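# Carry foam block from desk to recessed far-aisle shelf

## Task

Pick up the small foam block lying on the desk and set it down on a shelf belonging to the shelving section at the far end of the aisle that is set back deeper than the other sections. It must rest on the shelf surface itself, not on top of a carton. The robot must not topple or be left leaning; either outcome counts as failure.

## Robot and tools

ROBOT. A Hello Robot Stretch 4, one arm only: an omni-wheel base, a lift riding up a mast, and a telescoping arm reaching forward, ending in a wrist (yaw, pitch, roll) and a two-finger gripper. About 1.6 m tall; the base rim lies within 0.23 m of the base origin. A loose object may occasionally get nudged by something.

FRAMES. All positions are in metres. Base frame: origin on the floor below the base centre, x forward, y left, z up. hand_pose, a point between the open fingertips, is reported in this frame and may be somewhat inaccurate. The odometry frame is the base frame as it stood when the scene began; base_odometry counts wheel turns only (slip looks like travel), heading in rad, left positive, -3.142 to 3.142.

move. Sends one action and returns state plus images. Always pass blocking: false; true or omitting it gets refused. It returns in about 0.5 s while the robot keeps going. An action holds base, joints, or both, optionally with speeds, pace, contact_limits; or else end_of_arm alone.
- base: a relative offset from where the base last measured itself, one command: {"translate_m": d} straight ahead (forward +), range -2 to 2; {"strafe_m": d} sideways (left +), -2 to 2; {"rotate_rad": d} spin in place (counter-clockwise +), -3.2 to 3.2. translate_m and strafe_m may be combined for a straight diagonal; rotation cannot be combined.
- joints: absolute targets keyed by joint name: lift_m 0 to 1.2; arm_m 0 to 0.55 (extension); wrist_yaw_rad -1.134 to 4.276 (0 facing forward, + left, 3.14 folded back, above 3.4 the arm may obstruct); wrist_pitch_rad -1.117 to 4.259 (0 level, 1.57 pointing down); wrist_roll_rad -1.117 to 4.259 (0 fingers level, + clockwise viewed from behind); gripper_m -0.038 to 0.141, the fingertip gap (may be off by up to 0.015; -0.02 or below the fingers press together). Done tolerances: ±0.004 for lift, arm, gripper; ±0.02 rad for wrist joints. Out-of-range joint targets are clipped and reported; other out-of-range values are refused; unknown keys make the call invalid.
- pace: "slow", "default", "fast", "max". Base 0.1/0.3/0.4/0.6 m/s and 1/2/3/4 rad/s; lift 0.15/0.3/0.4/0.5 m/s; arm 0.1/0.4/0.6/0.7 m/s; wrist 1.82 rad/s always. A raised lift (above 0.2) slows the base, to 0.3 m/s and 1 rad/s at 1.2.
- speeds: per-joint top speed overriding pace (not gripper_m).
- contact_limits: 0 to 1 per key (arm_m, lift_m, translate_m, strafe_m, rotate_rad), default 0.5, placed only with its own command. Even at 0 the arm needs a firm push to stop; for a gentle press use 0 and aim 1 to 3 mm past contact. A base limit persists until the next base action.
- end_of_arm: "enable_torque" revives wrist or gripper motors that shut off.
- cameras: list from head_camera, head_left_camera, head_right_camera, wrist_camera, all; omitted/null/["all"] gives all, [] none.
Motions start together; a new move overrides only what it names. No action exceeds 15 s; a move is cut at 14 s (time_out).

wait(seconds 0 to 10, cameras): passes time, returns state; ends early when moves finish. wait(0) shows progress under "earlier move".
stop(cameras): brakes everything still running and re-brakes slack wheels; check the "stop:" line.
zoom_image(camera, region [x0,y0,x1,y1], pixels, at most 504 x 504) enlarges part of that camera's latest image.
finished_scene(scene): ends the scene; the goal must hold with nobody at the controls.

RESULT LINES. "pictures" orders the images. "move" reads done or the worst status. base_status/joint_status: done, moving, off_target (resting short, maybe still pushing), contact_stop (held back, now slack), time_out (target dropped), limit_stop_at_own_body, limit_stop_at_tilt (lean over 6 degrees; lift, arm, wheels slack), torque_fault (send enable_torque). After any uncommanded stop or refusal, later move/wait/finished_scene calls in that reply are skipped. on_its_own lists unprompted behaviour; "held at" gives a target. lidar_m: 12 distances from base origin, 30-degree sectors, first straight ahead, then counter-clockwise (4th left, 7th behind, 10th right); "-" means nothing or closer than 0.25 m; sees 0.15 m up to robot height, misses glass and thin legs. wrist_depth_mm: 7x7 grid, 100 to 2000 mm, "-" unknown. turned_by_wheels vs turned_by_imu diverging over 0.1 rad in a move suggests a hit or slip. base_tilt in degrees (about 3 degree bias). motor_effort in percent with peak in brackets; servo_current in mA.

GRIPPING. Command a gap more than 0.015 below the object's width; about 0.06 below resists tugs. Status and gap reading don't prove a grasp; after closing to 0.015 or more, a rise in gripper servo_current does. A held load raises the wrist_pitch peak when lifting.

AVOID. Self-contact: gripper over the base with lift below about 0.2 (0.45 pointing down); pitch below -0.2 combined with roll below -0.4 or above 4; yaw+pitch below about -1.1; with the wrist folded back (yaw above 2.7) even a small tilt or roll. With arm_m over 0.1 and yaw+pitch below -1.4 or yaw above 3.4 the wrist can jam the arm. Keep lift contact limit at 0.15+ for 1 kg loads. Tipping risk: driving or turning with over 1 kg and arm_m above 0.2, or hard pushes. No drops, slams, hard hits, or releasing a moving object. Time passes while you think, so running moves continue.

Each tool is called after "Emit:" as name([rows], argument=value, ...), one row to a line, values as JSON.

## Session

Emit:
move(blocking=false, joints={"lift_m": 0.9})

Emit:
wait(seconds=0)

Scene clock: 0.50 s.
move: moving
base_odometry: x=+0.000 y=+0.000 heading=+0.000
turned_by_wheels: +0.000
turned_by_imu: +0.000
base_tilt: forward=+0.5 right=+1.3
lidar_m: 1.25 1.24 1.43 2.41 1.43 1.87 2.95 2.93 1.57 1.35 1.34 1.46
base_status: not commanded
joint_positions: lift_m=+0.179 arm_m=+0.002 wrist_yaw_rad=+3.046 wrist_pitch_rad=+0.002 wrist_roll_rad=+0.000 gripper_m=+0.056
joint_status: lift_m moving
measured_speeds: translate_m=+0.000 strafe_m=+0.000 rotate_rad=+0.000 lift_m=+0.149 arm_m=+0.000 wrist_yaw_rad=+0.000 wrist_pitch_rad=+0.000 wrist_roll_rad=+0.000
motor_effort: lift_m=+26(28) arm_m=-4(4) wheel_0=+0(1) wheel_1=+0(0) wheel_2=+0(0)
servo_current: wrist_yaw_rad=39(39) wrist_pitch_rad=52(59) wrist_roll_rad=26(33) gripper_m=39(52)
hand_pose: x=-0.1056 y=+0.1144 z=+0.3570 quat_wxyz=(+0.048, -0.001, +0.000, +0.999) (m; base frame)
wrist_depth_mm: 136 139 - - - - - / 114 141 - - - - - / 123 147 - - - - - / 137 197 - - - - - / - - - - - 1983 - / 1205 1205 196 1098 1182 1308 1281 / 866 741 891 153 820 866 917
pictures: head_camera, head_left_camera, head_right_camera, wrist_camera
camera_calibration:
wrist_camera: T_world_to_cam=[[0.142573, 0.988827, 0.043527, -0.136348], [0.0287116, 0.039826, -0.998794, 0.408054], [-0.989368, 0.143651, -0.0227126, 0.11681], [0, 0, 0, 1]] pos_world=[0.123292, 0.101794, 0.416149]

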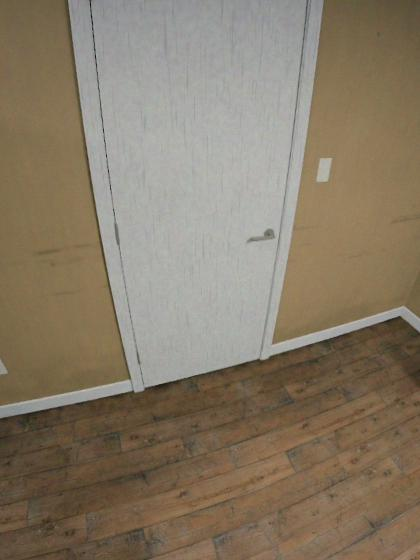

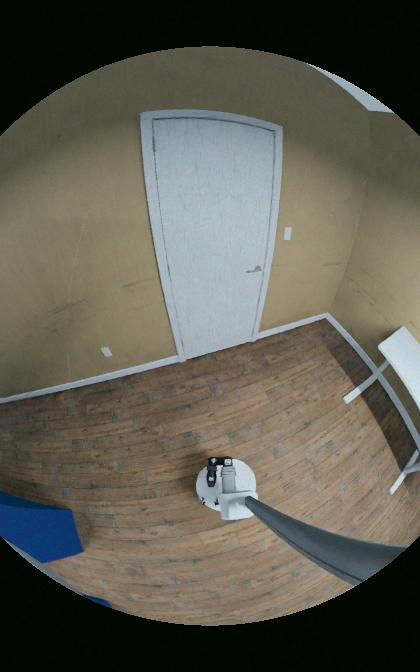

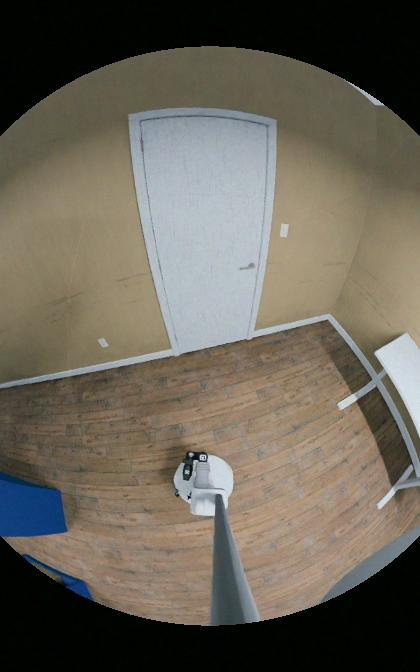

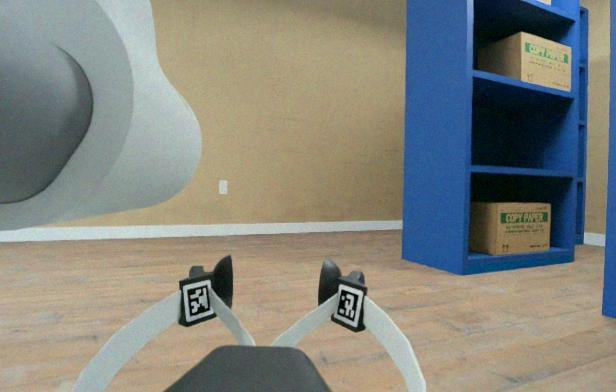

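Scene clock: 0.50 s.
earlier move: moving
base_odometry: x=+0.000 y=+0.000 heading=+0.000
turned_by_wheels: +0.000
turned_by_imu: +0.000
base_tilt: forward=+0.5 right=+1.3
lidar_m: 1.25 1.24 1.43 2.41 1.43 1.87 2.95 2.93 1.57 1.35 1.34 1.46
base_status: not commanded
joint_positions: lift_m=+0.179 arm_m=+0.002 wrist_yaw_rad=+3.046 wrist_pitch_rad=+0.002 wrist_roll_rad=+0.000 gripper_m=+0.056
joint_status: lift_m moving
measured_speeds: translate_m=+0.000 strafe_m=+0.000 rotate_rad=+0.000 lift_m=+0.149 arm_m=+0.000 wrist_yaw_rad=+0.000 wrist_pitch_rad=+0.000 wrist_roll_rad=+0.000
motor_effort: lift_m=+26(28) arm_m=-4(4) wheel_0=+0(1) wheel_1=+0(0) wheel_2=+0(0)
servo_current: wrist_yaw_rad=39(39) wrist_pitch_rad=52(59) wrist_roll_rad=26(33) gripper_m=39(52)
hand_pose: x=-0.1056 y=+0.1144 z=+0.3570 quat_wxyz=(+0.048, -0.001, +0.000, +0.999) (m; base frame)
wrist_depth_mm: 136 139 - - - - - / 114 141 - - - - - / 123 147 - - - - - / 137 197 - - - - - / - - - - - 1983 - / 1205 1205 196 1098 1182 1308 1281 / 866 741 891 153 820 866 917
pictures: head_camera, head_left_camera, head_right_camera, wrist_camera
camera_calibration:
wrist_camera: T_world_to_cam=[[0.142573, 0.988827, 0.043527, -0.136348], [0.0287116, 0.039826, -0.998794, 0.408054], [-0.989368, 0.143651, -0.0227126, 0.11681], [0, 0, 0, 1]] pos_world=[0.123292, 0.101794, 0.416149]

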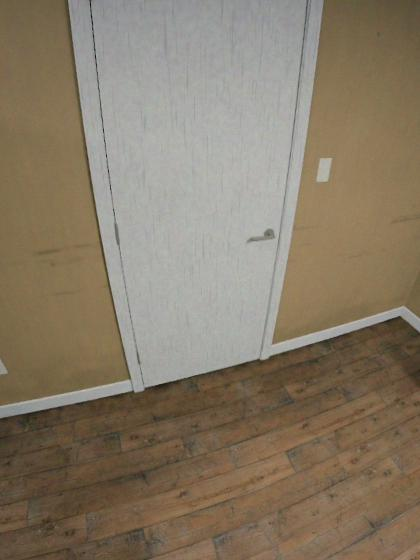

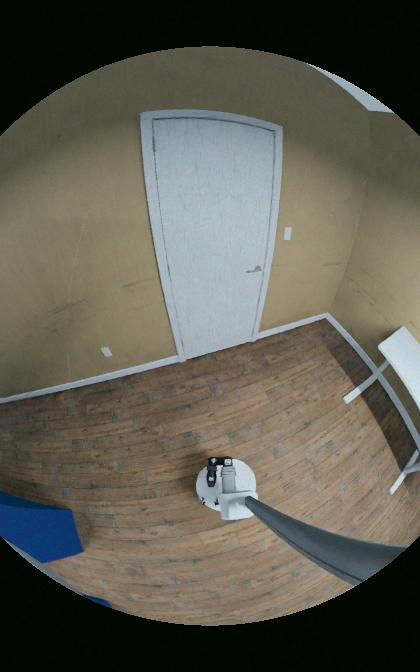

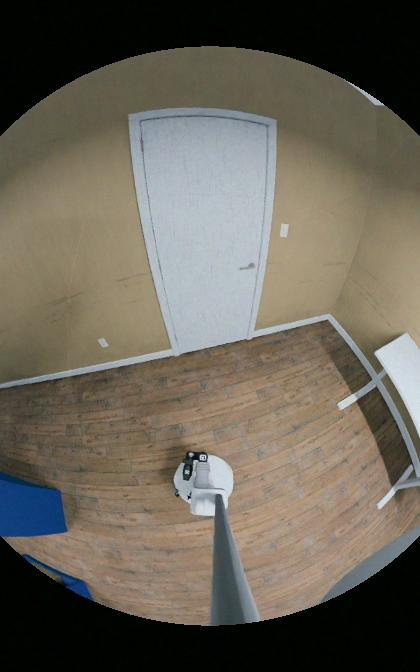

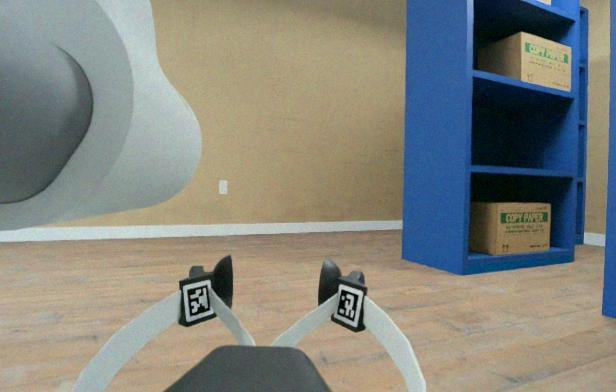

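Emit:
move(blocking=false, base={"rotate_rad": -1.31}, cameras=[])

Emit:
wait(seconds=3)

Scene clock: 5.20 s.
earlier move: done
move: moving
base_odometry: x=+0.000 y=+0.000 heading=-0.249
turned_by_wheels: -0.249
turned_by_imu: -0.246
base_tilt: forward=+0.4 right=+1.4
lidar_m: 1.31 1.23 1.30 1.76 1.43 1.47 2.03 2.94 3.02 1.40 1.34 1.85
base_status: rotate_rad moving
joint_positions: lift_m=+0.900 arm_m=+0.002 wrist_yaw_rad=+3.046 wrist_pitch_rad=+0.002 wrist_roll_rad=+0.000 gripper_m=+0.056
joint_status: all done
measured_speeds: translate_m=+0.000 strafe_m=+0.002 rotate_rad=-0.945 lift_m=+0.000 arm_m=+0.000 wrist_yaw_rad=+0.000 wrist_pitch_rad=+0.000 wrist_roll_rad=+0.000
motor_effort: lift_m=+24(24) arm_m=-4(4) wheel_0=+7(7) wheel_1=+7(7) wheel_2=+7(7)
servo_current: wrist_yaw_rad=33(46) wrist_pitch_rad=33(46) wrist_roll_rad=33(33) gripper_m=39(46)
hand_pose: x=-0.1056 y=+0.1144 z=+1.0773 quat_wxyz=(+0.048, -0.001, +0.000, +0.999) (m; base frame)
wrist_depth_mm: 136 140 - - - - - / 114 140 - - - - - / 123 150 - - - - - / 137 193 - - - - - / - - - - - - - / - - 198 - 190 - - / - - - 153 - - -
pictures: none
No camera images: "cameras" was empty.

Scene clock: 6.63 s.
earlier move: done
base_odometry: x=+0.000 y=+0.000 heading=-1.310
turned_by_wheels: -1.061
turned_by_imu: -1.048
base_tilt: forward=+0.3 right=+1.4
lidar_m: 1.35 1.89 1.30 1.23 1.29 1.78 1.43 1.50 1.99 2.93 3.04 1.40
base_status: done
joint_positions: lift_m=+0.900 arm_m=+0.002 wrist_yaw_rad=+3.046 wrist_pitch_rad=+0.002 wrist_roll_rad=+0.000 gripper_m=+0.056
joint_status: all done
measured_speeds: all 0
motor_effort: lift_m=+23(24) arm_m=-4(4) wheel_0=+1(7) wheel_1=+2(9) wheel_2=+1(8)
servo_current: wrist_yaw_rad=26(46) wrist_pitch_rad=39(52) wrist_roll_rad=26(33) gripper_m=46(52)
hand_pose: x=-0.1056 y=+0.1144 z=+1.0773 quat_wxyz=(+0.048, -0.001, +0.000, +0.999) (m; base frame)
wrist_depth_mm: 136 140 - - - - - / 115 140 - - - - - / 122 153 - - - - - / 138 183 - - - - - / - - - - - - - / - 162 196 - 190 - - / - 118 - 152 - - -
wait: 1.43 of 3 s (the move ended)
pictures: head_camera, head_left_camera, head_right_camera, wrist_camera
camera_calibration:
wrist_camera: T_world_to_cam=[[0.142573, 0.988827, 0.043527, -0.167701], [0.0287116, 0.039826, -0.998794, 1.12748], [-0.989368, 0.143651, -0.0227126, 0.13317], [0, 0, 0, 1]] pos_world=[0.123292, 0.101794, 1.13645]

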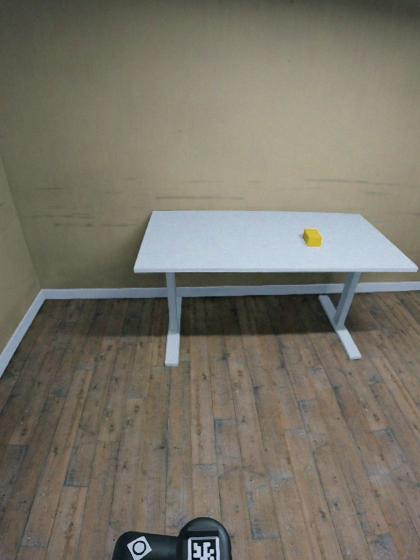

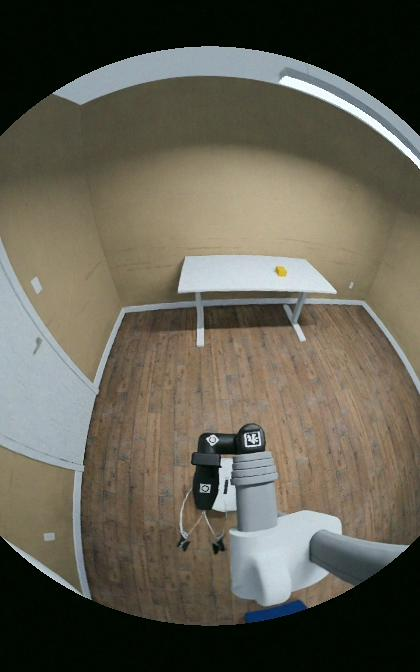

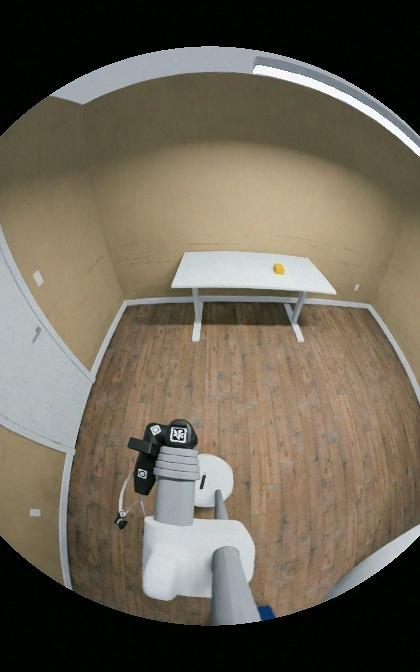

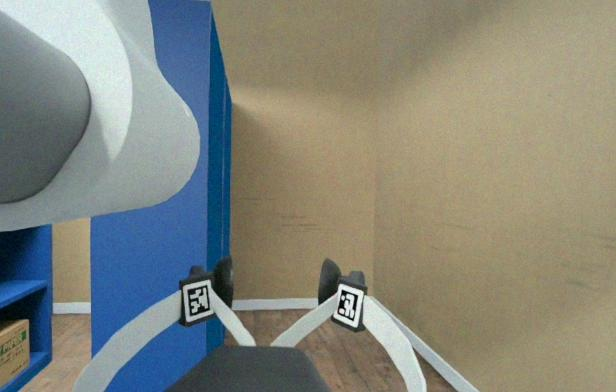

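Emit:
zoom_image(camera="head_camera", region=[270, 200, 360, 280])

Emit:
move(blocking=false, base={"translate_m": 0.2, "strafe_m": -0.67}, joints={"lift_m": 0.9, "wrist_yaw_rad": 0, "wrist_pitch_rad": 0.6, "gripper_m": 0.13}, cameras=[])

Emit:
wait(seconds=5)

Scaled by 5.600 from the camera's 420x560 image, which has a finer 1200x1600 frame.

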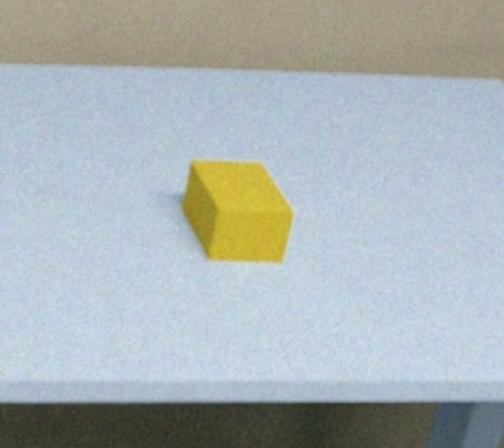

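Scene clock: 23.10 s.
move: moving
base_odometry: x=-0.028 y=-0.017 heading=-1.310
turned_by_wheels: +0.000
turned_by_imu: -0.001
base_tilt: forward=+0.4 right=+1.4
lidar_m: 1.34 1.89 1.35 1.25 1.34 1.80 1.44 1.49 2.00 2.90 3.00 1.41
base_status: translate_m moving; strafe_m moving
joint_positions: lift_m=+0.900 arm_m=+0.002 wrist_yaw_rad=+2.446 wrist_pitch_rad=+0.543 wrist_roll_rad=+0.000 gripper_m=+0.076
joint_status: lift_m moving; wrist_yaw_rad moving; wrist_pitch_rad moving; gripper_m moving
measured_speeds: translate_m=+0.038 strafe_m=-0.122 rotate_rad=+0.003 lift_m=+0.000 arm_m=+0.000 wrist_yaw_rad=-1.815 wrist_pitch_rad=+0.976 wrist_roll_rad=+0.000
motor_effort: lift_m=+26(26) arm_m=-4(4) wheel_0=+9(10) wheel_1=-8(8) wheel_2=-5(6)
servo_current: wrist_yaw_rad=85(117) wrist_pitch_rad=26(72) wrist_roll_rad=20(33) gripper_m=91(111)
hand_pose: x=+0.0396 y=+0.2253 z=+0.9288 quat_wxyz=(+0.328, -0.252, +0.091, +0.906) (m; base frame)
wrist_depth_mm: - - - - - - - / - - - - - - - / - - - - - - - / - - - - - - - / 1756 1756 1756 1808 1708 - - / 1464 1397 199 1430 195 1430 - / 1229 1138 1281 149 1205 1255 1229
pictures: none
No camera images: "cameras" was empty.

Scene clock: 26.37 s.
earlier move: done
base_odometry: x=-0.596 y=-0.366 heading=-1.310
turned_by_wheels: +0.000
turned_by_imu: -0.003
base_tilt: forward=+0.3 right=+1.3
lidar_m: 1.14 1.19 2.01 1.91 2.03 1.69 1.64 1.68 2.38 2.25 2.30 1.22
base_status: done
joint_positions: lift_m=+0.900 arm_m=+0.002 wrist_yaw_rad=+0.003 wrist_pitch_rad=+0.599 wrist_roll_rad=+0.000 gripper_m=+0.130
joint_status: all done
measured_speeds: all 0
motor_effort: lift_m=+24(26) arm_m=-4(4) wheel_0=-1(10) wheel_1=-2(9) wheel_2=-2(6)
servo_current: wrist_yaw_rad=39(124) wrist_pitch_rad=39(72) wrist_roll_rad=26(33) gripper_m=46(117)
hand_pose: x=+0.4116 y=-0.0866 z=+0.9151 quat_wxyz=(+0.955, +0.000, +0.295, +0.002) (m; base frame)
wrist_depth_mm: - - - - - - - / - - - - - - - / - - - - 1499 - - / 1863 1863 1863 1921 1983 1921 - / 1537 1537 1576 1576 1576 1618 1661 / 1308 206 1255 1397 202 1366 1366 / 1118 1118 1160 - 1205 1182 1229
wait: 3.27 of 5 s (the move ended)
pictures: head_camera, head_left_camera, head_right_camera, wrist_camera
camera_calibration:
wrist_camera: T_world_to_cam=[[-0.0117869, -0.997947, 0.0629466, -0.161924], [-0.582266, -0.0443273, -0.811789, 1.03175], [0.812913, -0.0462202, -0.580548, 0.422362], [0, 0, 0, 1]] pos_world=[0.255498, -0.096336, 1.09295]

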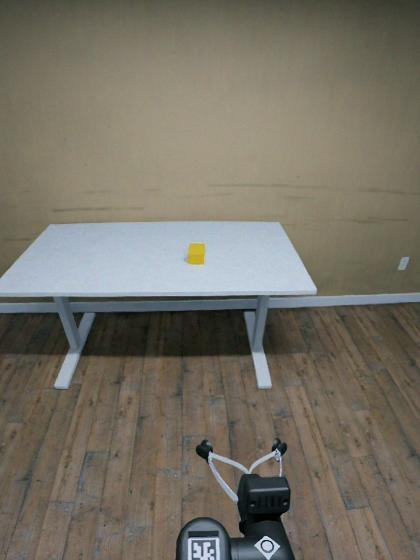

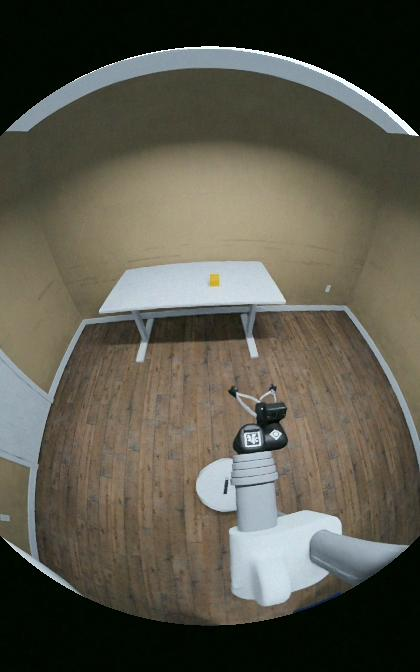

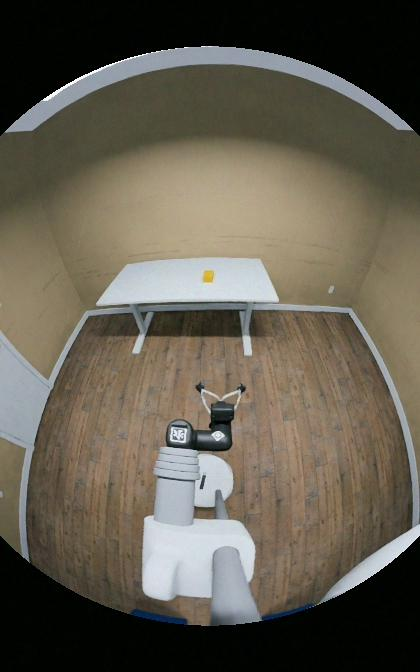

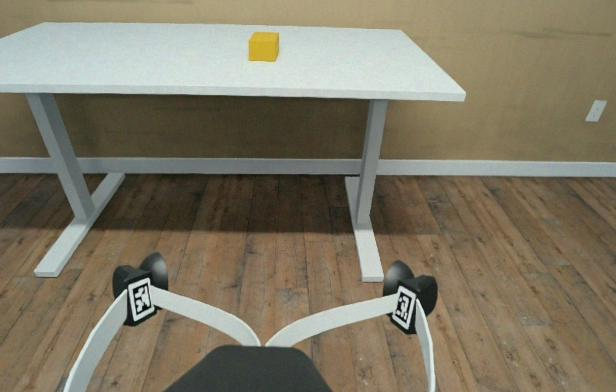

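Emit:
move(blocking=false, base={"translate_m": 0.72, "strafe_m": 0.10}, cameras=[])

Emit:
wait(seconds=6)

Scene clock: 39.30 s.
move: moving
base_odometry: x=-0.583 y=-0.396 heading=-1.310
turned_by_wheels: +0.000
turned_by_imu: -0.001
base_tilt: forward=+0.4 right=+1.3
lidar_m: 1.11 1.18 1.98 1.90 2.01 1.75 1.65 1.71 2.39 2.27 2.35 1.19
base_status: translate_m moving; strafe_m moving
joint_positions: lift_m=+0.900 arm_m=+0.002 wrist_yaw_rad=+0.003 wrist_pitch_rad=+0.599 wrist_roll_rad=+0.000 gripper_m=+0.130
joint_status: not commanded
measured_speeds: translate_m=+0.123 strafe_m=+0.016 rotate_rad=+0.001 lift_m=+0.000 arm_m=+0.000 wrist_yaw_rad=+0.000 wrist_pitch_rad=+0.000 wrist_roll_rad=+0.000
motor_effort: lift_m=+24(24) arm_m=-4(4) wheel_0=+6(6) wheel_1=+6(8) wheel_2=-8(9)
servo_current: wrist_yaw_rad=39(46) wrist_pitch_rad=46(46) wrist_roll_rad=33(39) gripper_m=46(52)
hand_pose: x=+0.4116 y=-0.0866 z=+0.9151 quat_wxyz=(+0.955, +0.000, +0.295, +0.002) (m; base frame)
wrist_depth_mm: - - - - - - - / - - - - - - - / - - - - 1430 - - / 1808 1863 1921 1921 1921 1921 1921 / 1499 1537 1576 1576 1618 1618 1618 / 1281 204 1255 1366 202 1366 1366 / 1138 1098 1160 - 1205 1160 1205
pictures: none
No camera images: "cameras" was empty.

Scene clock: 42.70 s.
earlier move: done
base_odometry: x=-0.313 y=-1.036 heading=-1.310
turned_by_wheels: +0.000
turned_by_imu: -0.001
base_tilt: forward=+0.3 right=+1.4
lidar_m: 0.45 0.45 0.64 1.82 1.91 2.60 2.33 2.39 2.48 2.33 0.64 0.45
base_status: done
joint_positions: lift_m=+0.900 arm_m=+0.002 wrist_yaw_rad=+0.003 wrist_pitch_rad=+0.599 wrist_roll_rad=+0.000 gripper_m=+0.130
joint_status: not commanded
measured_speeds: all 0
motor_effort: lift_m=+23(24) arm_m=-4(4) wheel_0=+1(6) wheel_1=+1(8) wheel_2=-1(11)
servo_current: wrist_yaw_rad=33(52) wrist_pitch_rad=33(52) wrist_roll_rad=26(39) gripper_m=46(52)
hand_pose: x=+0.4116 y=-0.0866 z=+0.9151 quat_wxyz=(+0.955, +0.000, +0.295, +0.002) (m; base frame)
wrist_depth_mm: - - - - - - - / - - - - - - - / - - - 544 - - - / - - - 521 - - - / - - - - - - - / - 188 171 - 195 - - / 1098 1098 - - - 1138 1160
wait: 3.40 of 6 s (the move ended)
pictures: head_camera, head_left_camera, head_right_camera, wrist_camera
camera_calibration:
wrist_camera: T_world_to_cam=[[-0.0118683, -0.997943, 0.0630043, -0.161966], [-0.582269, -0.0443267, -0.811787, 1.03174], [0.812909, -0.04632, -0.580545, 0.42235], [0, 0, 0, 1]] pos_world=[0.255498, -0.0963358, 1.09295]

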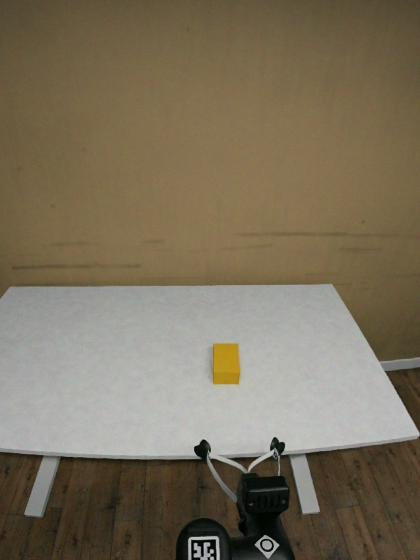

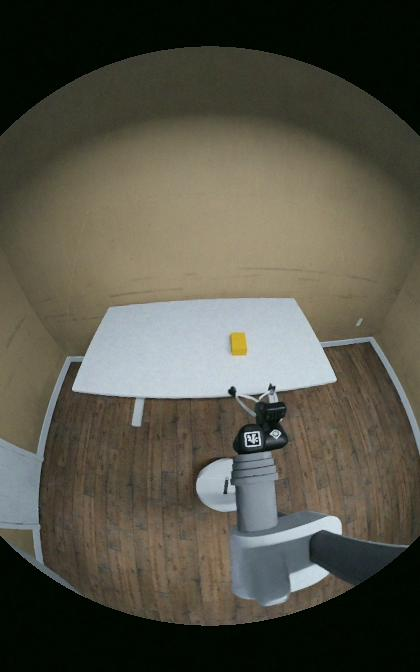

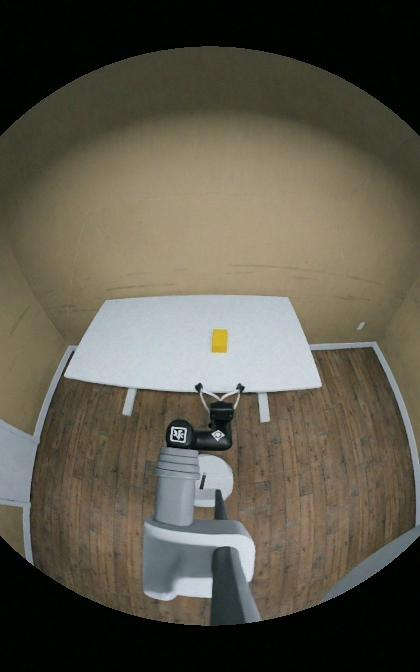

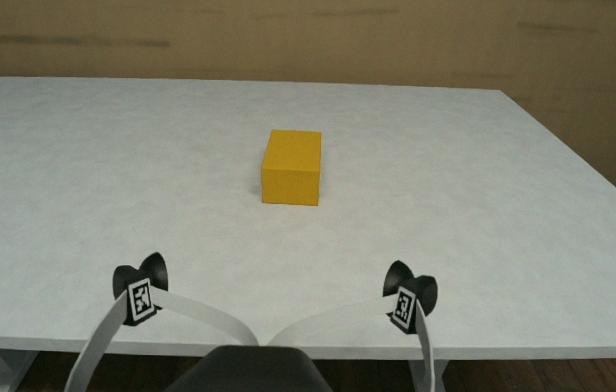

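Emit:
move(blocking=false, base={"strafe_m": -0.013}, joints={"arm_m": 0.315, "lift_m": 0.79}, cameras=[])

Emit:
wait(seconds=3, cameras=["wrist_camera", "head_camera"])

Scene clock: 56.07 s.
move: moving
base_odometry: x=-0.326 y=-1.039 heading=-1.310
turned_by_wheels: +0.000
turned_by_imu: -0.001
base_tilt: forward=+0.2 right=+1.4
lidar_m: 0.43 0.45 0.63 1.85 1.93 2.60 2.35 2.42 2.46 2.33 0.65 0.46
base_status: strafe_m moving
joint_positions: lift_m=+0.861 arm_m=+0.054 wrist_yaw_rad=+0.003 wrist_pitch_rad=+0.599 wrist_roll_rad=+0.000 gripper_m=+0.130
joint_status: lift_m moving; arm_m moving
measured_speeds: translate_m=+0.000 strafe_m=+0.000 rotate_rad=+0.000 lift_m=-0.149 arm_m=+0.198 wrist_yaw_rad=+0.000 wrist_pitch_rad=+0.000 wrist_roll_rad=+0.000
motor_effort: lift_m=+11(21) arm_m=+8(10) wheel_0=+2(8) wheel_1=-1(8) wheel_2=+0(1)
servo_current: wrist_yaw_rad=39(46) wrist_pitch_rad=46(46) wrist_roll_rad=26(33) gripper_m=39(52)
hand_pose: x=+0.4638 y=-0.0867 z=+0.8767 quat_wxyz=(+0.955, +0.000, +0.295, +0.002) (m; base frame)
wrist_depth_mm: - - - - - - - / - - - - - - - / - - - 496 - - - / - - - 466 - - - / - - - - - - - / - 189 171 - 195 - - / - 1060 - - - - -
pictures: none
No camera images: "cameras" was empty.

Scene clock: 57.63 s.
earlier move: done
base_odometry: x=-0.326 y=-1.039 heading=-1.310
turned_by_wheels: +0.000
turned_by_imu: +0.000
base_tilt: forward=+0.3 right=+1.4
lidar_m: 0.44 0.46 0.64 1.84 1.94 2.59 2.35 2.39 2.48 2.32 0.65 0.48
base_status: done
joint_positions: lift_m=+0.790 arm_m=+0.315 wrist_yaw_rad=+0.003 wrist_pitch_rad=+0.599 wrist_roll_rad=+0.000 gripper_m=+0.130
joint_status: all done
measured_speeds: all 0
motor_effort: lift_m=+14(21) arm_m=+7(10) wheel_0=+2(8) wheel_1=-1(8) wheel_2=+0(1)
servo_current: wrist_yaw_rad=39(46) wrist_pitch_rad=46(52) wrist_roll_rad=20(33) gripper_m=46(52)
hand_pose: x=+0.7240 y=-0.0867 z=+0.8059 quat_wxyz=(+0.955, +0.000, +0.295, +0.002) (m; base frame)
wrist_depth_mm: - - - - - - - / - - - - - - - / - - - - - - - / - - 249 260 - - - / - - 214 215 - - - / - 187 189 190 195 - - / - - 213 - - - -
wait: 1.57 of 3 s (the move ended)
pictures: head_camera, wrist_camera
camera_calibration:
wrist_camera: T_world_to_cam=[[-0.0120067, -0.997942, 0.0629813, -0.151276], [-0.58232, -0.0442247, -0.811756, 1.12506], [0.812871, -0.0464218, -0.580591, 0.104978], [0, 0, 0, 1]] pos_world=[0.567998, -0.0963356, 0.983754]

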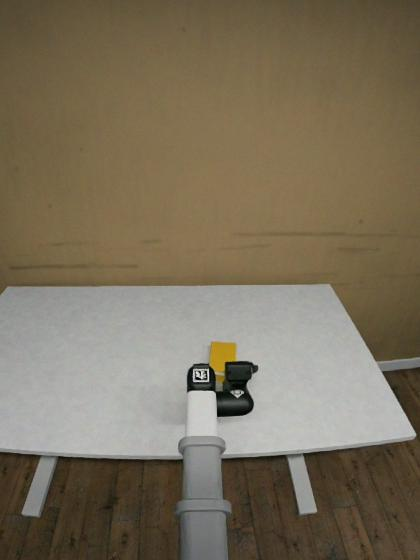

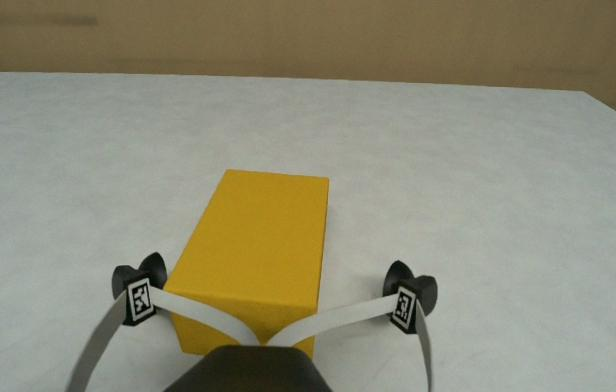

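Emit:
move(blocking=false, base={"strafe_m": 0.015}, joints={"arm_m": 0.335}, cameras=[])

Emit:
wait(seconds=0.7, cameras=[])

Emit:
move(blocking=false, joints={"gripper_m": 0.025}, cameras=[])

Emit:
wait(seconds=2.5, cameras=["wrist_camera"])

Scene clock: 68.77 s.
move: moving
base_odometry: x=-0.311 y=-1.035 heading=-1.310
turned_by_wheels: +0.000
turned_by_imu: -0.001
base_tilt: forward=+0.3 right=+1.4
lidar_m: 0.43 0.46 0.65 1.84 1.91 2.60 2.35 2.43 2.45 2.34 0.65 0.46
base_status: strafe_m moving
joint_positions: lift_m=+0.790 arm_m=+0.335 wrist_yaw_rad=+0.003 wrist_pitch_rad=+0.599 wrist_roll_rad=+0.000 gripper_m=+0.130
joint_status: arm_m moving
measured_speeds: all 0
motor_effort: lift_m=+14(14) arm_m=+5(10) wheel_0=-2(8) wheel_1=+0(9) wheel_2=-1(1)
servo_current: wrist_yaw_rad=33(39) wrist_pitch_rad=39(46) wrist_roll_rad=33(33) gripper_m=52(52)
hand_pose: x=+0.7440 y=-0.0867 z=+0.8059 quat_wxyz=(+0.955, +0.000, +0.295, +0.002) (m; base frame)
wrist_depth_mm: - - - - - - - / - - - - - - - / - - - - - - - / - - - 253 - - - / - - 213 216 - - - / - 188 187 184 196 - - / - - 196 - - - -
pictures: none
No camera images: "cameras" was empty.

Scene clock: 69.00 s.
earlier move: done
base_odometry: x=-0.311 y=-1.035 heading=-1.310
turned_by_wheels: +0.000
turned_by_imu: +0.000
base_tilt: forward=+0.3 right=+1.5
lidar_m: 0.43 0.46 0.62 1.82 1.91 2.58 2.33 2.39 2.45 2.33 0.66 0.46
base_status: done
joint_positions: lift_m=+0.790 arm_m=+0.335 wrist_yaw_rad=+0.003 wrist_pitch_rad=+0.599 wrist_roll_rad=+0.000 gripper_m=+0.130
joint_status: all done
measured_speeds: all 0
motor_effort: lift_m=+14(14) arm_m=+7(10) wheel_0=-2(8) wheel_1=+0(9) wheel_2=+0(1)
servo_current: wrist_yaw_rad=33(39) wrist_pitch_rad=46(46) wrist_roll_rad=33(33) gripper_m=46(52)
hand_pose: x=+0.7440 y=-0.0867 z=+0.8059 quat_wxyz=(+0.955, +0.000, +0.295, +0.002) (m; base frame)
wrist_depth_mm: - - - - - - - / - - - - - - - / - - - - - - - / - - - 252 - - - / - - 213 216 - - - / - 187 186 184 195 - - / - - 196 - - - -
wait: 0.23 of 0.7 s (the move ended)
pictures: none
No camera images: "cameras" was empty.

Scene clock: 69.50 s.
move: moving
base_odometry: x=-0.311 y=-1.035 heading=-1.310
turned_by_wheels: +0.000
turned_by_imu: +0.000
base_tilt: forward=+0.3 right=+1.3
lidar_m: 0.45 0.45 0.64 1.81 1.93 2.57 2.35 2.38 2.48 2.34 0.66 0.46
base_status: not commanded
joint_positions: lift_m=+0.790 arm_m=+0.335 wrist_yaw_rad=+0.003 wrist_pitch_rad=+0.599 wrist_roll_rad=+0.000 gripper_m=+0.116
joint_status: gripper_m moving
measured_speeds: all 0
motor_effort: lift_m=+14(14) arm_m=+6(7) wheel_0=-2(2) wheel_1=+0(0) wheel_2=+0(0)
servo_current: wrist_yaw_rad=39(46) wrist_pitch_rad=52(52) wrist_roll_rad=26(39) gripper_m=20(85)
hand_pose: x=+0.7440 y=-0.0867 z=+0.8059 quat_wxyz=(+0.955, +0.000, +0.295, +0.002) (m; base frame)
wrist_depth_mm: - - - - - - - / - - - - - - - / - - - - - - - / - - - 253 - - - / - - 214 216 - - - / - 186 183 184 192 - - / - - - - - - -
pictures: none
No camera images: "cameras" was empty.

Scene clock: 70.93 s.
earlier move: done
base_odometry: x=-0.311 y=-1.035 heading=-1.310
turned_by_wheels: +0.000
turned_by_imu: +0.000
base_tilt: forward=+0.4 right=+1.4
lidar_m: 0.43 0.43 0.66 1.82 1.92 2.57 2.33 2.41 2.45 2.33 0.64 0.48
base_status: not commanded
joint_positions: lift_m=+0.790 arm_m=+0.335 wrist_yaw_rad=+0.003 wrist_pitch_rad=+0.600 wrist_roll_rad=+0.000 gripper_m=+0.026
joint_status: all done
measured_speeds: all 0
motor_effort: lift_m=+14(14) arm_m=+6(7) wheel_0=-2(2) wheel_1=+0(0) wheel_2=+0(0)
servo_current: wrist_yaw_rad=33(46) wrist_pitch_rad=39(59) wrist_roll_rad=20(39) gripper_m=117(241)
hand_pose: x=+0.7440 y=-0.0867 z=+0.8059 quat_wxyz=(+0.955, +0.000, +0.295, +0.002) (m; base frame)
wrist_depth_mm: - - - - - - - / - - - - - - - / - - - - - - - / - - 232 237 - - - / - - 193 202 - - - / - 162 169 171 183 - - / - - 163 145 - - -
wait: 1.43 of 2.5 s (the move ended)
pictures: wrist_camera
camera_calibration:
wrist_camera: T_world_to_cam=[[-0.0119928, -0.997943, 0.0629823, -0.151045], [-0.582499, -0.0442233, -0.811627, 1.13669], [0.812743, -0.0464208, -0.580771, 0.0889728], [0, 0, 0, 1]] pos_world=[0.587998, -0.0963356, 0.983754]

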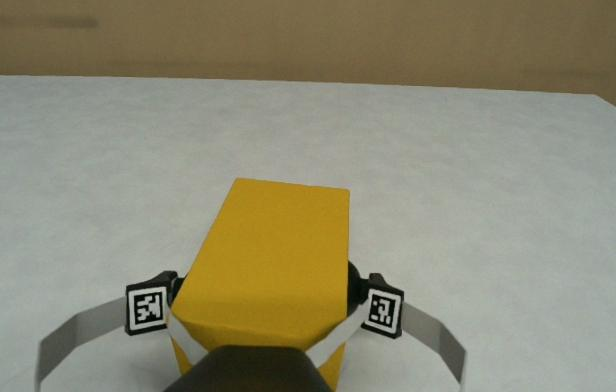

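Emit:
move(blocking=false, joints={"lift_m": 0.93}, cameras=[])

Emit:
wait(seconds=1, cameras=[])

Emit:
move(blocking=false, base={"translate_m": -0.6}, joints={"arm_m": 0.0}, cameras=["wrist_camera"])

Emit:
wait(seconds=3.5, cameras=[])

Emit:
move(blocking=false, base={"rotate_rad": 3.14}, cameras=[])

Emit:
wait(seconds=5)

Scene clock: 81.70 s.
move: moving
base_odometry: x=-0.311 y=-1.035 heading=-1.310
turned_by_wheels: +0.000
turned_by_imu: -0.001
base_tilt: forward=+0.3 right=+1.5
lidar_m: 0.44 0.46 0.66 1.82 1.91 2.60 2.35 2.40 2.46 2.35 0.67 0.47
base_status: not commanded
joint_positions: lift_m=+0.829 arm_m=+0.335 wrist_yaw_rad=+0.003 wrist_pitch_rad=+0.600 wrist_roll_rad=+0.000 gripper_m=+0.026
joint_status: lift_m moving
measured_speeds: translate_m=+0.000 strafe_m=+0.000 rotate_rad=+0.000 lift_m=+0.149 arm_m=+0.000 wrist_yaw_rad=+0.000 wrist_pitch_rad=+0.000 wrist_roll_rad=+0.000
motor_effort: lift_m=+23(27) arm_m=+6(7) wheel_0=-2(2) wheel_1=+0(0) wheel_2=+0(0)
servo_current: wrist_yaw_rad=26(46) wrist_pitch_rad=33(52) wrist_roll_rad=26(33) gripper_m=117(117)
hand_pose: x=+0.7440 y=-0.0867 z=+0.8443 quat_wxyz=(+0.955, +0.000, +0.295, +0.002) (m; base frame)
wrist_depth_mm: - - - - - - - / - - - - - - - / - - - - - - - / - - 232 237 - - - / - - 193 203 - - - / - 162 169 171 182 - - / - - 163 145 - - -
pictures: none
No camera images: "cameras" was empty.

Scene clock: 82.70 s.
earlier move: moving
base_odometry: x=-0.311 y=-1.035 heading=-1.310
turned_by_wheels: +0.000
turned_by_imu: +0.000
base_tilt: forward=+0.3 right=+1.3
lidar_m: 0.44 0.47 0.64 1.84 1.92 2.58 2.35 2.42 2.46 2.34 0.64 0.47
base_status: not commanded
joint_positions: lift_m=+0.930 arm_m=+0.335 wrist_yaw_rad=+0.003 wrist_pitch_rad=+0.600 wrist_roll_rad=+0.000 gripper_m=+0.026
joint_status: lift_m moving
measured_speeds: all 0
motor_effort: lift_m=+24(27) arm_m=+6(7) wheel_0=-2(2) wheel_1=+0(0) wheel_2=+0(0)
servo_current: wrist_yaw_rad=33(46) wrist_pitch_rad=39(52) wrist_roll_rad=33(33) gripper_m=117(124)
hand_pose: x=+0.7440 y=-0.0867 z=+0.9450 quat_wxyz=(+0.955, +0.000, +0.295, +0.002) (m; base frame)
wrist_depth_mm: - - - - - - - / - - - - - - - / - - - - - - - / - - 232 237 - - - / - - 193 202 - - - / - 162 168 171 182 - - / - - 163 145 - - -
wait: 1.00 s; no rest
pictures: none
No camera images: "cameras" was empty.

Scene clock: 83.20 s.
move: moving
base_odometry: x=-0.320 y=-1.004 heading=-1.310
turned_by_wheels: +0.000
turned_by_imu: +0.000
base_tilt: forward=+0.2 right=+1.4
lidar_m: 0.46 0.48 0.66 1.82 1.93 2.60 2.30 2.39 2.46 2.34 0.69 0.50
base_status: translate_m moving
joint_positions: lift_m=+0.930 arm_m=+0.283 wrist_yaw_rad=+0.003 wrist_pitch_rad=+0.600 wrist_roll_rad=+0.000 gripper_m=+0.026
joint_status: lift_m moving; arm_m moving
joint sent to its limit — arm_m, lower limit.
measured_speeds: translate_m=-0.125 strafe_m=+0.001 rotate_rad=-0.001 lift_m=+0.000 arm_m=-0.199 wrist_yaw_rad=+0.000 wrist_pitch_rad=+0.000 wrist_roll_rad=+0.000
motor_effort: lift_m=+24(26) arm_m=-10(10) wheel_0=-7(8) wheel_1=-5(7) wheel_2=+10(10)
servo_current: wrist_yaw_rad=39(46) wrist_pitch_rad=33(52) wrist_roll_rad=26(33) gripper_m=117(124)
hand_pose: x=+0.6920 y=-0.0867 z=+0.9450 quat_wxyz=(+0.955, +0.000, +0.295, +0.002) (m; base frame)
wrist_depth_mm: - - - - - - - / - - - - - - - / - - - - - - - / - - 232 237 - - - / - - 193 203 - - - / - 162 168 172 183 - - / - - 163 145 - - -
pictures: wrist_camera
camera_calibration:
wrist_camera: T_world_to_cam=[[-0.0119848, -0.997943, 0.0629844, -0.160436], [-0.582566, -0.0442259, -0.81158, 1.21928], [0.812695, -0.0464192, -0.580837, 0.212121], [0, 0, 0, 1]] pos_world=[0.535998, -0.0963356, 1.12285]

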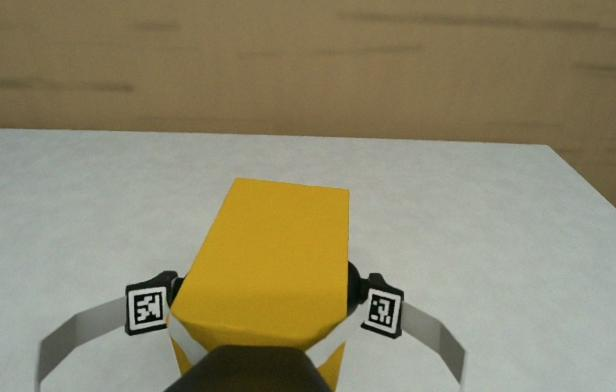

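Scene clock: 86.17 s.
earlier move: done
base_odometry: x=-0.466 y=-0.456 heading=-1.310
turned_by_wheels: +0.000
turned_by_imu: +0.000
base_tilt: forward=+0.3 right=+1.4
lidar_m: 1.01 1.09 1.89 1.80 1.90 2.56 1.73 1.82 2.48 2.37 2.42 1.08
base_status: done
joint_positions: lift_m=+0.930 arm_m=+0.002 wrist_yaw_rad=+0.003 wrist_pitch_rad=+0.600 wrist_roll_rad=+0.000 gripper_m=+0.026
joint_status: all done
joint sent to its limit — arm_m, lower limit.
measured_speeds: all 0
motor_effort: lift_m=+24(26) arm_m=-6(10) wheel_0=-3(8) wheel_1=-1(8) wheel_2=-2(11)
servo_current: wrist_yaw_rad=33(46) wrist_pitch_rad=46(52) wrist_roll_rad=26(33) gripper_m=111(124)
hand_pose: x=+0.4117 y=-0.0867 z=+0.9450 quat_wxyz=(+0.955, +0.000, +0.295, +0.002) (m; base frame)
wrist_depth_mm: - - - - - - - / - - - - - - - / - - - - - - - / 1808 1808 1808 237 1983 1921 1921 / 1537 1576 205 203 1661 1661 1661 / 1308 175 168 171 184 1430 1366 / 1138 1160 163 145 1229 1138 1229
wait: 2.97 of 3.5 s (the move ended)
pictures: none
No camera images: "cameras" was empty.

Scene clock: 86.67 s.
move: moving
base_odometry: x=-0.466 y=-0.456 heading=-1.074
turned_by_wheels: +0.237
turned_by_imu: +0.233
base_tilt: forward=+0.3 right=+1.3
lidar_m: 1.02 1.20 1.83 1.82 2.06 1.74 1.75 1.95 2.36 2.37 2.21 1.05
base_status: rotate_rad moving
joint_positions: lift_m=+0.930 arm_m=+0.002 wrist_yaw_rad=+0.003 wrist_pitch_rad=+0.600 wrist_roll_rad=+0.000 gripper_m=+0.026
joint_status: not commanded
measured_speeds: translate_m=+0.000 strafe_m=+0.000 rotate_rad=+0.892 lift_m=+0.000 arm_m=+0.000 wrist_yaw_rad=+0.000 wrist_pitch_rad=+0.000 wrist_roll_rad=+0.000
motor_effort: lift_m=+24(24) arm_m=-6(6) wheel_0=-7(7) wheel_1=-5(7) wheel_2=-8(8)
servo_current: wrist_yaw_rad=39(39) wrist_pitch_rad=39(52) wrist_roll_rad=26(33) gripper_m=117(124)
hand_pose: x=+0.4117 y=-0.0867 z=+0.9450 quat_wxyz=(+0.955, +0.000, +0.295, +0.001) (m; base frame)
wrist_depth_mm: - - - - - - - / - - - - - - - / - - - - - - - / 1863 1921 1661 238 1921 1308 - / 1576 1576 199 202 1618 1661 1708 / 1308 175 169 172 184 1430 1397 / 1118 1182 163 145 1229 1138 1229
pictures: none
No camera images: "cameras" was empty.

Scene clock: 89.17 s.
earlier move: done
base_odometry: x=-0.466 y=-0.456 heading=+1.829
turned_by_wheels: +2.903
turned_by_imu: +2.865
base_tilt: forward=+0.3 right=+1.4
lidar_m: 1.72 1.84 2.51 2.37 2.46 1.10 1.04 1.08 1.95 1.81 1.90 2.52
base_status: done
joint_positions: lift_m=+0.930 arm_m=+0.002 wrist_yaw_rad=+0.003 wrist_pitch_rad=+0.600 wrist_roll_rad=+0.000 gripper_m=+0.026
joint_status: not commanded
measured_speeds: all 0
motor_effort: lift_m=+23(24) arm_m=-6(6) wheel_0=-3(9) wheel_1=+1(7) wheel_2=-2(9)
servo_current: wrist_yaw_rad=39(46) wrist_pitch_rad=46(52) wrist_roll_rad=26(39) gripper_m=111(124)
hand_pose: x=+0.4117 y=-0.0867 z=+0.9451 quat_wxyz=(+0.955, +0.000, +0.295, +0.001) (m; base frame)
wrist_depth_mm: - - - - - - - / - - - - - - - / - - - - - - - / 1808 1808 1863 238 1983 - - / 1576 1618 205 202 1661 1661 1661 / 1308 175 169 171 184 1430 1397 / 1138 1182 163 145 1205 1138 1255
wait: 2.50 of 5 s (the move ended)
pictures: head_camera, head_left_camera, head_right_camera, wrist_camera
camera_calibration:
wrist_camera: T_world_to_cam=[[-0.0119848, -0.997943, 0.0629844, -0.163802], [-0.582566, -0.0442259, -0.81158, 1.05607], [0.812695, -0.0464192, -0.580837, 0.439977], [0, 0, 0, 1]] pos_world=[0.255698, -0.0963356, 1.12295]

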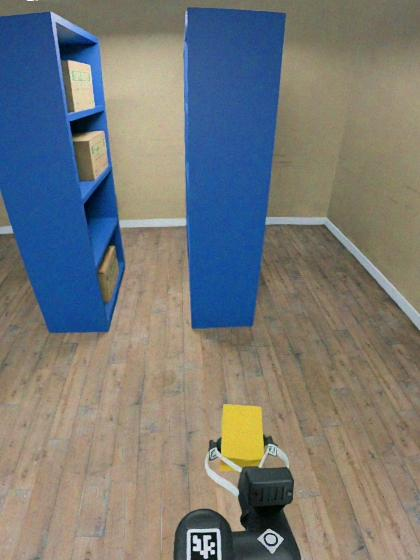

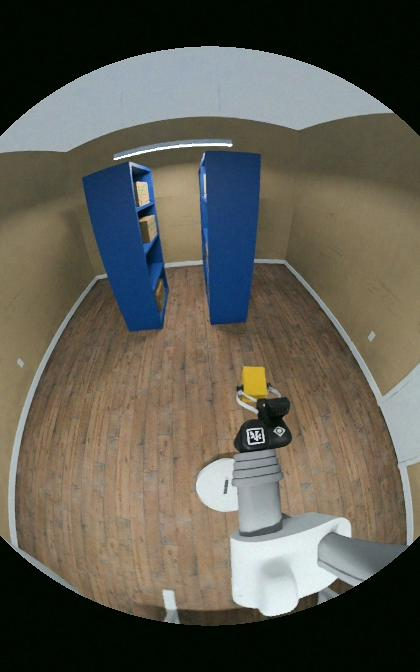

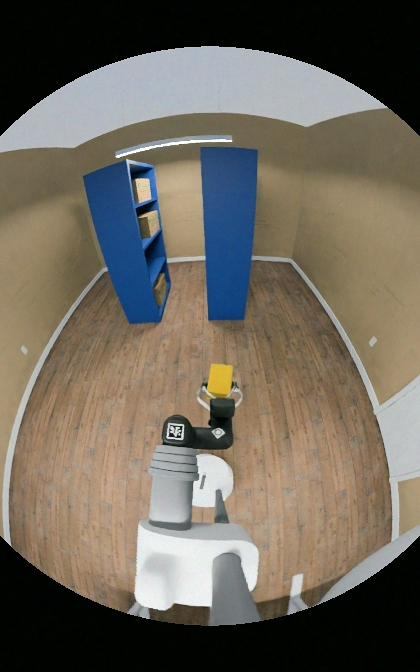

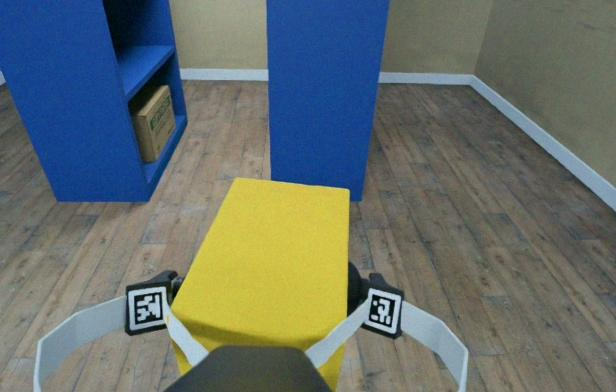

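Emit:
move(blocking=false, base={"translate_m": 0.8, "strafe_m": 0.37}, cameras=[])

Emit:
wait(seconds=6)

Scene clock: 104.73 s.
move: moving
base_odometry: x=-0.489 y=-0.428 heading=+1.830
turned_by_wheels: +0.000
turned_by_imu: +0.000
base_tilt: forward=+0.2 right=+1.4
lidar_m: 1.70 1.79 2.51 2.38 2.43 1.15 1.05 1.10 1.96 1.82 1.91 2.50
base_status: translate_m moving; strafe_m moving
joint_positions: lift_m=+0.930 arm_m=+0.002 wrist_yaw_rad=+0.003 wrist_pitch_rad=+0.600 wrist_roll_rad=+0.000 gripper_m=+0.026
joint_status: not commanded
measured_speeds: translate_m=+0.124 strafe_m=+0.058 rotate_rad=+0.003 lift_m=+0.000 arm_m=+0.000 wrist_yaw_rad=+0.000 wrist_pitch_rad=+0.000 wrist_roll_rad=+0.000
motor_effort: lift_m=+23(23) arm_m=-6(6) wheel_0=+4(4) wheel_1=+7(9) wheel_2=-8(10)
servo_current: wrist_yaw_rad=39(39) wrist_pitch_rad=39(59) wrist_roll_rad=26(33) gripper_m=111(117)
hand_pose: x=+0.4117 y=-0.0867 z=+0.9451 quat_wxyz=(+0.955, +0.000, +0.295, +0.001) (m; base frame)
wrist_depth_mm: - - - - - - - / - - - - - - - / - - - - - - - / 1863 1808 1863 237 1983 - - / 1537 1576 204 203 1661 1661 1708 / 1308 175 168 171 183 1430 1397 / 1138 1182 163 145 1205 1138 1255
pictures: none
No camera images: "cameras" was empty.

Scene clock: 108.53 s.
earlier move: done
base_odometry: x=-1.028 y=+0.223 heading=+1.830
turned_by_wheels: +0.000
turned_by_imu: +0.000
base_tilt: forward=+0.3 right=+1.2
lidar_m: 1.14 0.95 2.17 2.04 2.11 2.80 1.88 1.93 2.27 2.16 2.20 0.98
base_status: done
joint_positions: lift_m=+0.930 arm_m=+0.002 wrist_yaw_rad=+0.003 wrist_pitch_rad=+0.600 wrist_roll_rad=+0.000 gripper_m=+0.026
joint_status: not commanded
measured_speeds: all 0
motor_effort: lift_m=+23(24) arm_m=-6(6) wheel_0=+3(5) wheel_1=+1(10) wheel_2=-1(10)
servo_current: wrist_yaw_rad=33(52) wrist_pitch_rad=39(59) wrist_roll_rad=26(33) gripper_m=117(130)
hand_pose: x=+0.4117 y=-0.0867 z=+0.9451 quat_wxyz=(+0.955, +0.000, +0.295, +0.001) (m; base frame)
wrist_depth_mm: - - - - 1255 - - / - - - - 1118 - - / - - - - 1182 - - / - - 1397 245 - - 1983 / - 1281 200 202 - - 1708 / - 173 169 171 183 - 1397 / 1138 1138 163 145 1182 1160 1255
wait: 3.80 of 6 s (the move ended)
pictures: head_camera, head_left_camera, head_right_camera, wrist_camera
camera_calibration:
wrist_camera: T_world_to_cam=[[-0.0119848, -0.997943, 0.0629844, -0.163803], [-0.582566, -0.0442259, -0.81158, 1.05601], [0.812695, -0.0464192, -0.580837, 0.440059], [0, 0, 0, 1]] pos_world=[0.255598, -0.0963356, 1.12295]

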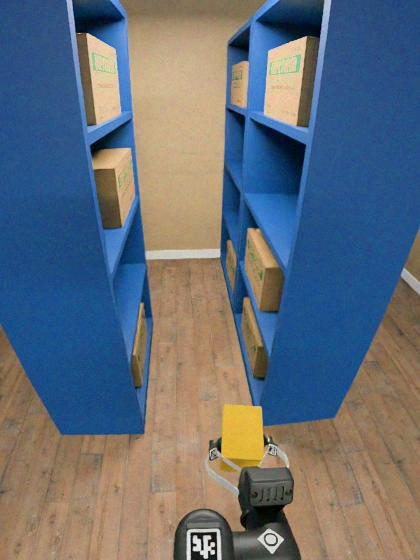

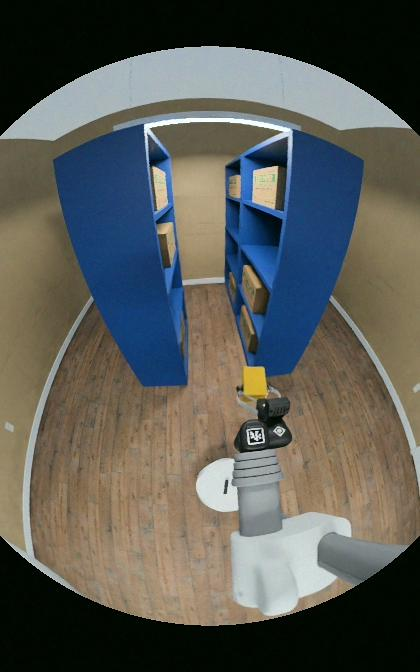

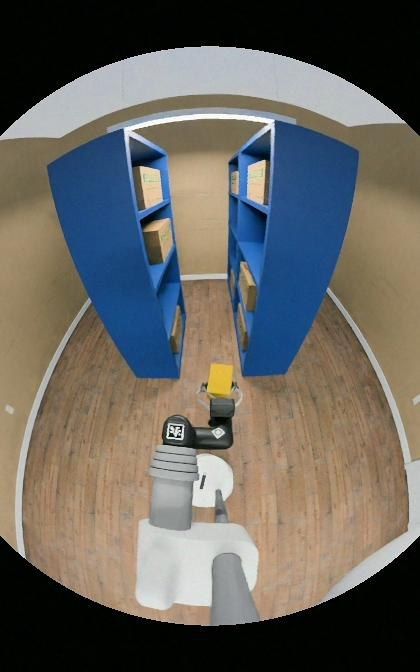

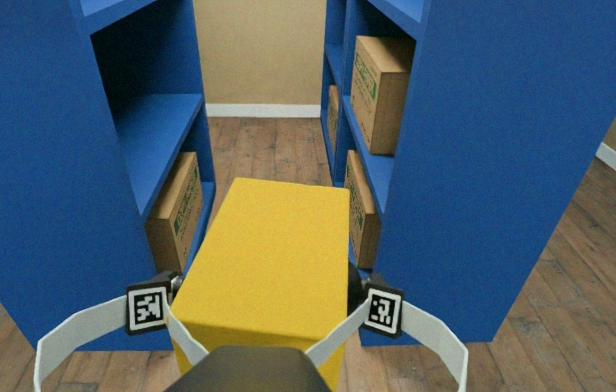

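Emit:
zoom_image(camera="head_camera", region=[90, 0, 300, 400])

Scaled by 1.260 from the camera's 420x560 image, which has a finer 1200x1600 frame.

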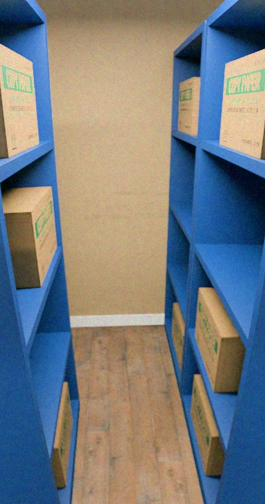

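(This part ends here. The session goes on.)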